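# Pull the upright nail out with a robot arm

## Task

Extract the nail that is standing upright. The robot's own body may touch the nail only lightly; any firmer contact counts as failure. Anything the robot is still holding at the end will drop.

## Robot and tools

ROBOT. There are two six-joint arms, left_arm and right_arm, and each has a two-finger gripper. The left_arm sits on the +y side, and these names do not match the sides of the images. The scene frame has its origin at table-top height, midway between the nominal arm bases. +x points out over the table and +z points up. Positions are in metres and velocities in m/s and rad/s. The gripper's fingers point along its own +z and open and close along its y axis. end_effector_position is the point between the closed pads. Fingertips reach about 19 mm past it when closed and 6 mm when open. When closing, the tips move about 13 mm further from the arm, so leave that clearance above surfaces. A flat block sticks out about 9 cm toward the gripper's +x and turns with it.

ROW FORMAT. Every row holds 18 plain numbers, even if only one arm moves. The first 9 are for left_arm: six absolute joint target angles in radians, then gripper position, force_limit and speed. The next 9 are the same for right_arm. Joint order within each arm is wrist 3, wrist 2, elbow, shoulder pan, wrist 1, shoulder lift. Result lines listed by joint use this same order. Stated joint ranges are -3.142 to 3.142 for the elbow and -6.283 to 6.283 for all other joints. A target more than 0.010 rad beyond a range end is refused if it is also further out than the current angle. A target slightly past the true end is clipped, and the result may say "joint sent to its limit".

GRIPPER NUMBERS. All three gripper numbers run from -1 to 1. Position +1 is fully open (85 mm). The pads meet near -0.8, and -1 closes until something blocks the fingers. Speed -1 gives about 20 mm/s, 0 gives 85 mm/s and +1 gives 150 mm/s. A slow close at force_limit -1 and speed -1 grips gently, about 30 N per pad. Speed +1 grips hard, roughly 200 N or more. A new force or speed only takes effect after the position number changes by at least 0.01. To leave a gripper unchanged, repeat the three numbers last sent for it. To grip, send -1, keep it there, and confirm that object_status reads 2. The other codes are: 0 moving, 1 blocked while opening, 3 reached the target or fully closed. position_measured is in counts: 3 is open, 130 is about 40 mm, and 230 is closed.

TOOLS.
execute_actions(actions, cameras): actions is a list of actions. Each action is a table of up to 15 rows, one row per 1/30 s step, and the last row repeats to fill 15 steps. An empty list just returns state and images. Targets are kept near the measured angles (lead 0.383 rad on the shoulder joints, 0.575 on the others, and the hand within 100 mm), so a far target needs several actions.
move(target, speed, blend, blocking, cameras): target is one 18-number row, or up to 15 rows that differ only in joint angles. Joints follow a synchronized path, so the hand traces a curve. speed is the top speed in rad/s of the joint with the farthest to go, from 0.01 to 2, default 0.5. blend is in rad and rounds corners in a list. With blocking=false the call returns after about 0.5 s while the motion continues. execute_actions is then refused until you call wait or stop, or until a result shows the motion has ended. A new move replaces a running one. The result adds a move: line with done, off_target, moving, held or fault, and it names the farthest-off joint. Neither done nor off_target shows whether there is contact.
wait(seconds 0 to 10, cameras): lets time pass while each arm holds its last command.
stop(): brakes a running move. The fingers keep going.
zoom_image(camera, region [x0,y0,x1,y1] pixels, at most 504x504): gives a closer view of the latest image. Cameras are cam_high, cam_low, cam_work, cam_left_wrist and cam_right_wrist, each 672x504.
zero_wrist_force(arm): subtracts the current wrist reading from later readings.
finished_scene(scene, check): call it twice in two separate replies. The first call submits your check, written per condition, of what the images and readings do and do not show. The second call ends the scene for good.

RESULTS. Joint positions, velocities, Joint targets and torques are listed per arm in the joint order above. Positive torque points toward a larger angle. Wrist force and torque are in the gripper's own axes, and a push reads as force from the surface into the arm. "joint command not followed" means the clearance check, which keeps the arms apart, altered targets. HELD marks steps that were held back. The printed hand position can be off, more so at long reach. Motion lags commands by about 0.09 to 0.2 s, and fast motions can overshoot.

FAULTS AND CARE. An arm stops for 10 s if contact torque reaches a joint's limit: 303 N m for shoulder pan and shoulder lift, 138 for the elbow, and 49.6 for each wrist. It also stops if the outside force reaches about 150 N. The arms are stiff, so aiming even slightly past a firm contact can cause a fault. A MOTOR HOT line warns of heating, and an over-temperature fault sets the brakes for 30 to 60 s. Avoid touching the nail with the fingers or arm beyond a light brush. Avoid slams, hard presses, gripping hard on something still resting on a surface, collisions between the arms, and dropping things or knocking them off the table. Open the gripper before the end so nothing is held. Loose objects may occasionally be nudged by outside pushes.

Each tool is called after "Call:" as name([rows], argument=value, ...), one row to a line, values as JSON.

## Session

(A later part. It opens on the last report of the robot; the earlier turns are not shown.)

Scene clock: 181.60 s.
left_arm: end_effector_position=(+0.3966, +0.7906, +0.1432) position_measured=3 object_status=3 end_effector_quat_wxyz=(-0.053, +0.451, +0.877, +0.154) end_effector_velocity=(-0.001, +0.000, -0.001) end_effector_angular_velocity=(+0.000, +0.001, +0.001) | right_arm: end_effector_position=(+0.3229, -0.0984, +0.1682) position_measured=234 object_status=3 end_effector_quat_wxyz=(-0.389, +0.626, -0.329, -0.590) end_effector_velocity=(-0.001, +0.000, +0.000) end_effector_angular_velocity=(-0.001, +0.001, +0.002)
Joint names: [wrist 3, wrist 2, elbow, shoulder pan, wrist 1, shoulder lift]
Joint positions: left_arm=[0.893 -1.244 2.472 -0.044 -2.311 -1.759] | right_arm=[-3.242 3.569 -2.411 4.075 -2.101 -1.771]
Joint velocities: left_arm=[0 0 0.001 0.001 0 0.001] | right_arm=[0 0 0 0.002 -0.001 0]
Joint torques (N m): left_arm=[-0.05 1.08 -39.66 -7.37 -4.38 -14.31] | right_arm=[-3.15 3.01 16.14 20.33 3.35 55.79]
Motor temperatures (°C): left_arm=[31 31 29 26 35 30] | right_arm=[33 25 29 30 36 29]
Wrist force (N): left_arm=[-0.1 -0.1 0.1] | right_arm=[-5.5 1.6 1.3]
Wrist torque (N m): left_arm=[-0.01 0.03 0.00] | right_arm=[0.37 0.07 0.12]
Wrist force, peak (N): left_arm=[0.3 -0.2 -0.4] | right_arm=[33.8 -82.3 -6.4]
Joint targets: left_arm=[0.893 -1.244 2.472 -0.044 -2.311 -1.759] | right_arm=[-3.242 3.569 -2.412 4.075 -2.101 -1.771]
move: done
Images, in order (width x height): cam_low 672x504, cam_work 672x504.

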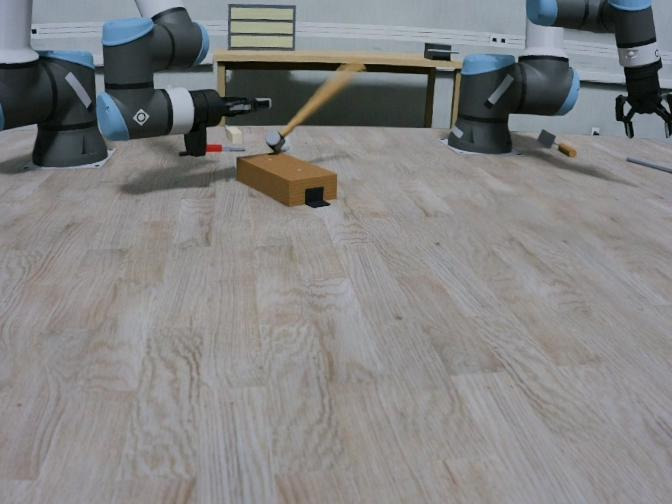

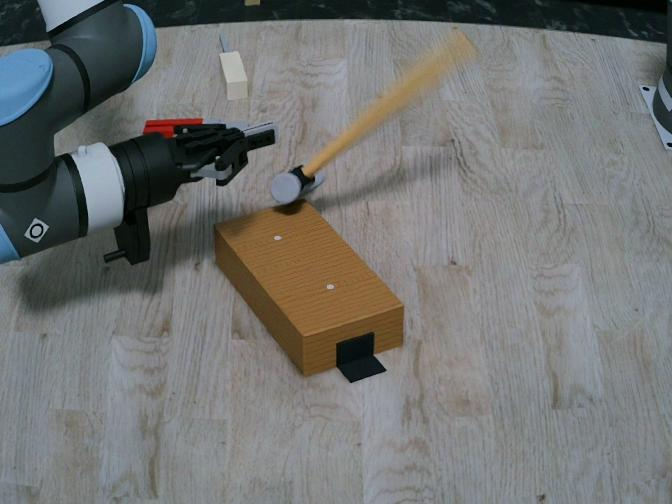

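Call:
wait(seconds=2)

Call:
zoom_image(camera="cam_low", region=[170, 80, 400, 220])

Call:
zoom_image(camera="cam_work", region=[100, 30, 560, 390])

Call:
zoom_image(camera="cam_high", region=[120, 90, 340, 260])

Scene clock: 183.83 s.
left_arm: end_effector_position=(+0.3966, +0.7906, +0.1432) position_measured=3 object_status=3 end_effector_quat_wxyz=(-0.053, +0.451, +0.877, +0.154) end_effector_velocity=(+0.000, +0.000, -0.001) end_effector_angular_velocity=(+0.000, +0.002, -0.001) | right_arm: end_effector_position=(+0.3229, -0.0985, +0.1681) position_measured=234 object_status=3 end_effector_quat_wxyz=(-0.389, +0.626, -0.329, -0.590) end_effector_velocity=(-0.001, +0.000, -0.001) end_effector_angular_velocity=(-0.001, +0.001, +0.001)
Joint names: [wrist 3, wrist 2, elbow, shoulder pan, wrist 1, shoulder lift]
Joint positions: left_arm=[0.893 -1.244 2.472 -0.044 -2.311 -1.759] | right_arm=[-3.242 3.569 -2.412 4.075 -2.101 -1.771]
Joint velocities: left_arm=[0 0 0 -0.001 0 0.001] | right_arm=[0 0 0 0.001 0 -0.001]
Joint torques (N m): left_arm=[0.2 1.1 -39.4 -5.39 -4.37 -15.08] | right_arm=[-2.83 -0.03 18.89 18.93 -2.02 33.58]
Motor temperatures (°C): left_arm=[31 31 29 26 35 30] | right_arm=[33 25 29 30 36 29]
Wrist force (N): left_arm=[0.1 -0.1 0.0] | right_arm=[-5.3 1.2 1.0]
Wrist torque (N m): left_arm=[-0.01 -0.01 0.00] | right_arm=[0.30 0.03 0.11]
Wrist force, peak (N): left_arm=[0.2 -0.3 -0.3] | right_arm=[-5.8 1.5 1.3]
Joint targets: left_arm=[0.893 -1.244 2.472 -0.044 -2.311 -1.759] | right_arm=[-3.242 3.569 -2.412 4.075 -2.101 -1.771]
Tool commands: left_gripper/position=+1.0 left_gripper/force_limit=+1.0 left_gripper/speed=+1.0 right_gripper/position=-1.0 right_gripper/force_limit=+1.0 right_gripper/speed=+0.7
wait: 2.00 s; at rest from the start

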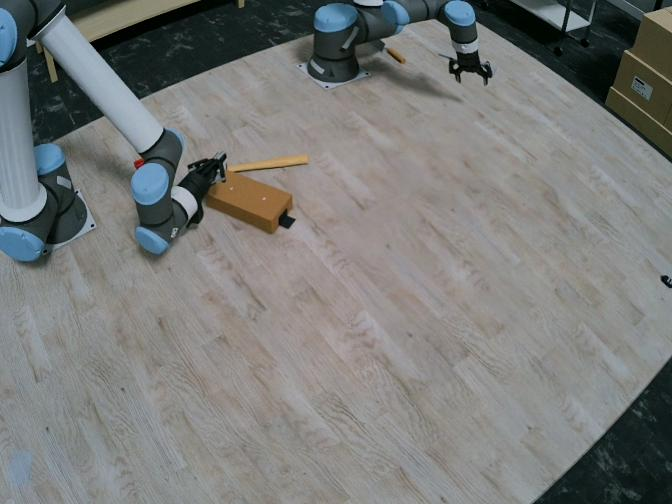

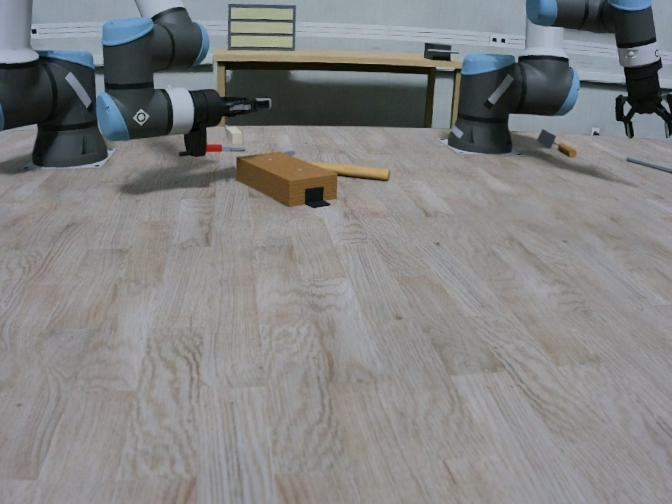

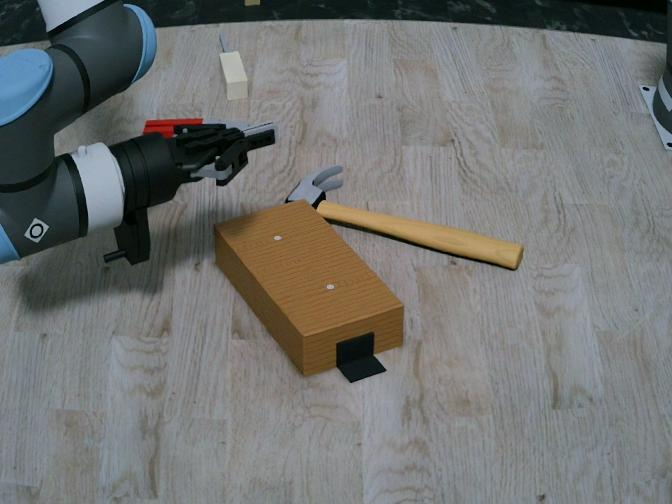

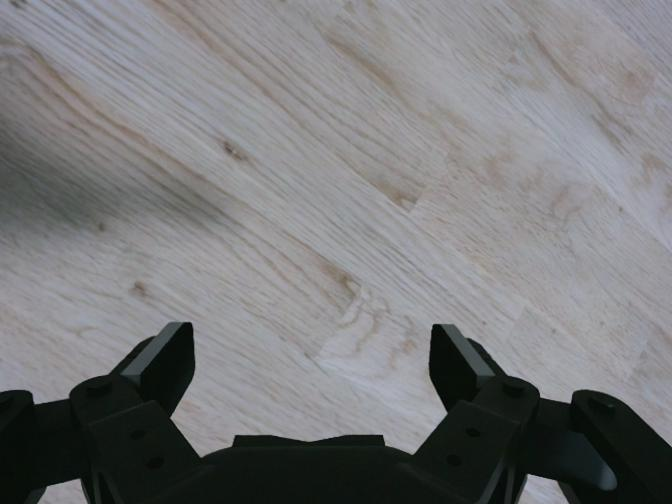

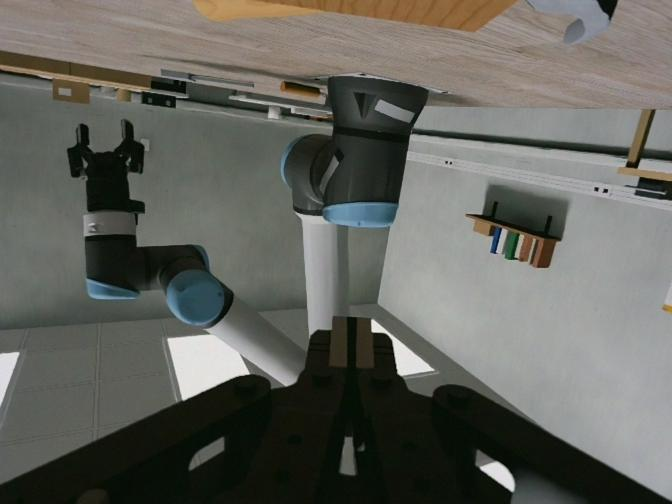

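Scaled by 2.191 from the camera's 672x504 image, which has a finer 960x720 frame.

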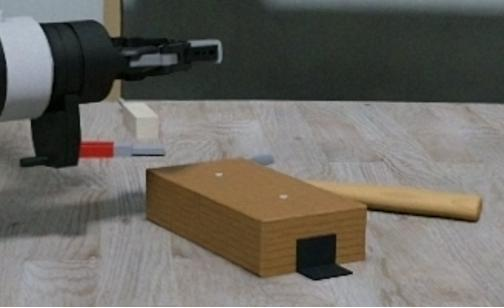

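Scaled by 1.096 from the camera's 672x504 image, which has a finer 960x720 frame.

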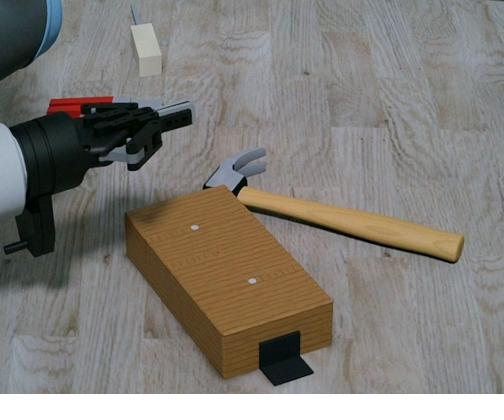

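Scaled by 2.291 from the camera's 672x504 image, which has a finer 960x720 frame.

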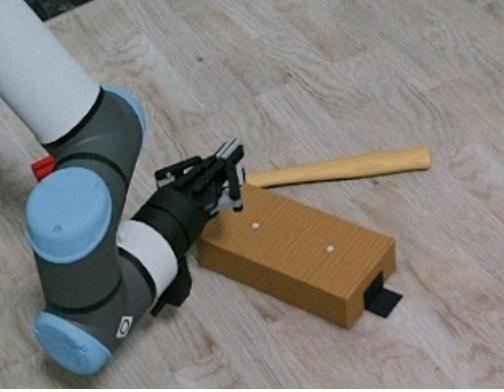

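Call:
zoom_image(camera="cam_work", region=[40, 0, 340, 220])

Call:
zoom_image(camera="cam_low", region=[160, 110, 300, 190])

Call:
zoom_image(camera="cam_high", region=[30, 70, 230, 270])

Scaled by 1.680 from the camera's 672x504 image, which has a finer 960x720 frame.

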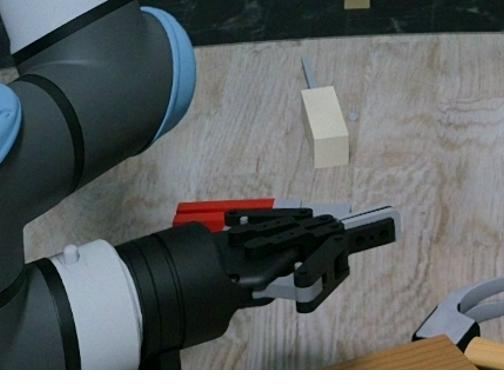

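Scaled by 3.600 from the camera's 672x504 image, which has a finer 960x720 frame.

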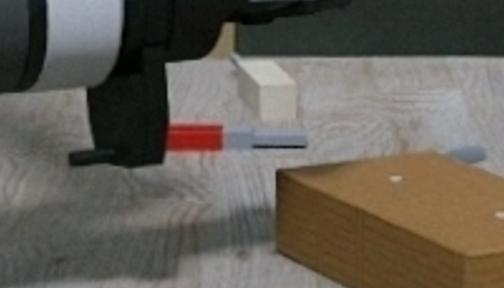

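Scaled by 2.520 from the camera's 672x504 image, which has a finer 960x720 frame.

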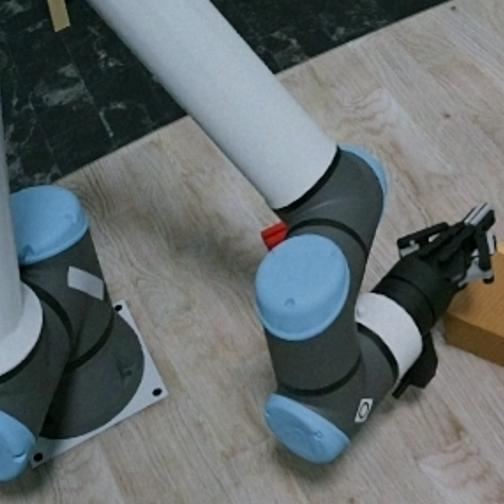

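Call:
zoom_image(camera="cam_work", region=[210, 30, 280, 100])

Call:
finished_scene(scene=2, check="The middle nail is out: only an empty hole remains between the two flush nails. The nail flew back with the slip; a small grey object lies by the wooden-handled tool on the table, seen in cam_work. The hammer lies at rest on the table beside the block. The gripper is closed and empty, and the robot never touched the nail. The nail's landing spot is the only uncertain point.")

Scaled by 7.200 from the camera's 672x504 image, which has a finer 960x720 frame.

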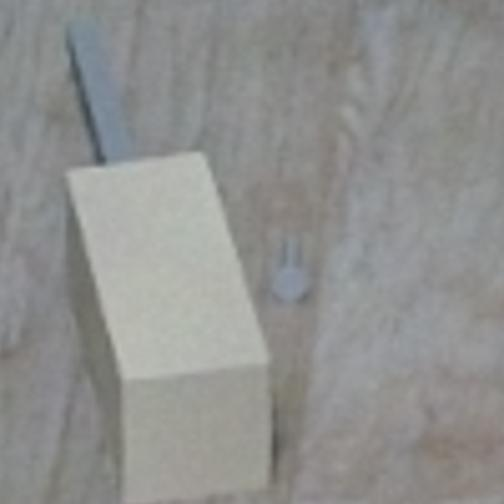

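This call ended nothing. Check each condition that your pictures could not show: look closer or test it, and mend what is not met. Then call finished_scene again.

The closer view shows the nail lying on the table, and everything else is at rest.

Call:
finished_scene(scene=2, check="The zoom shows the nail lying on the table beside the wooden handle, and the hole in the block is empty. The hammer is at rest on the table and the gripper is empty and clear.")

The scene is finished: the task was done.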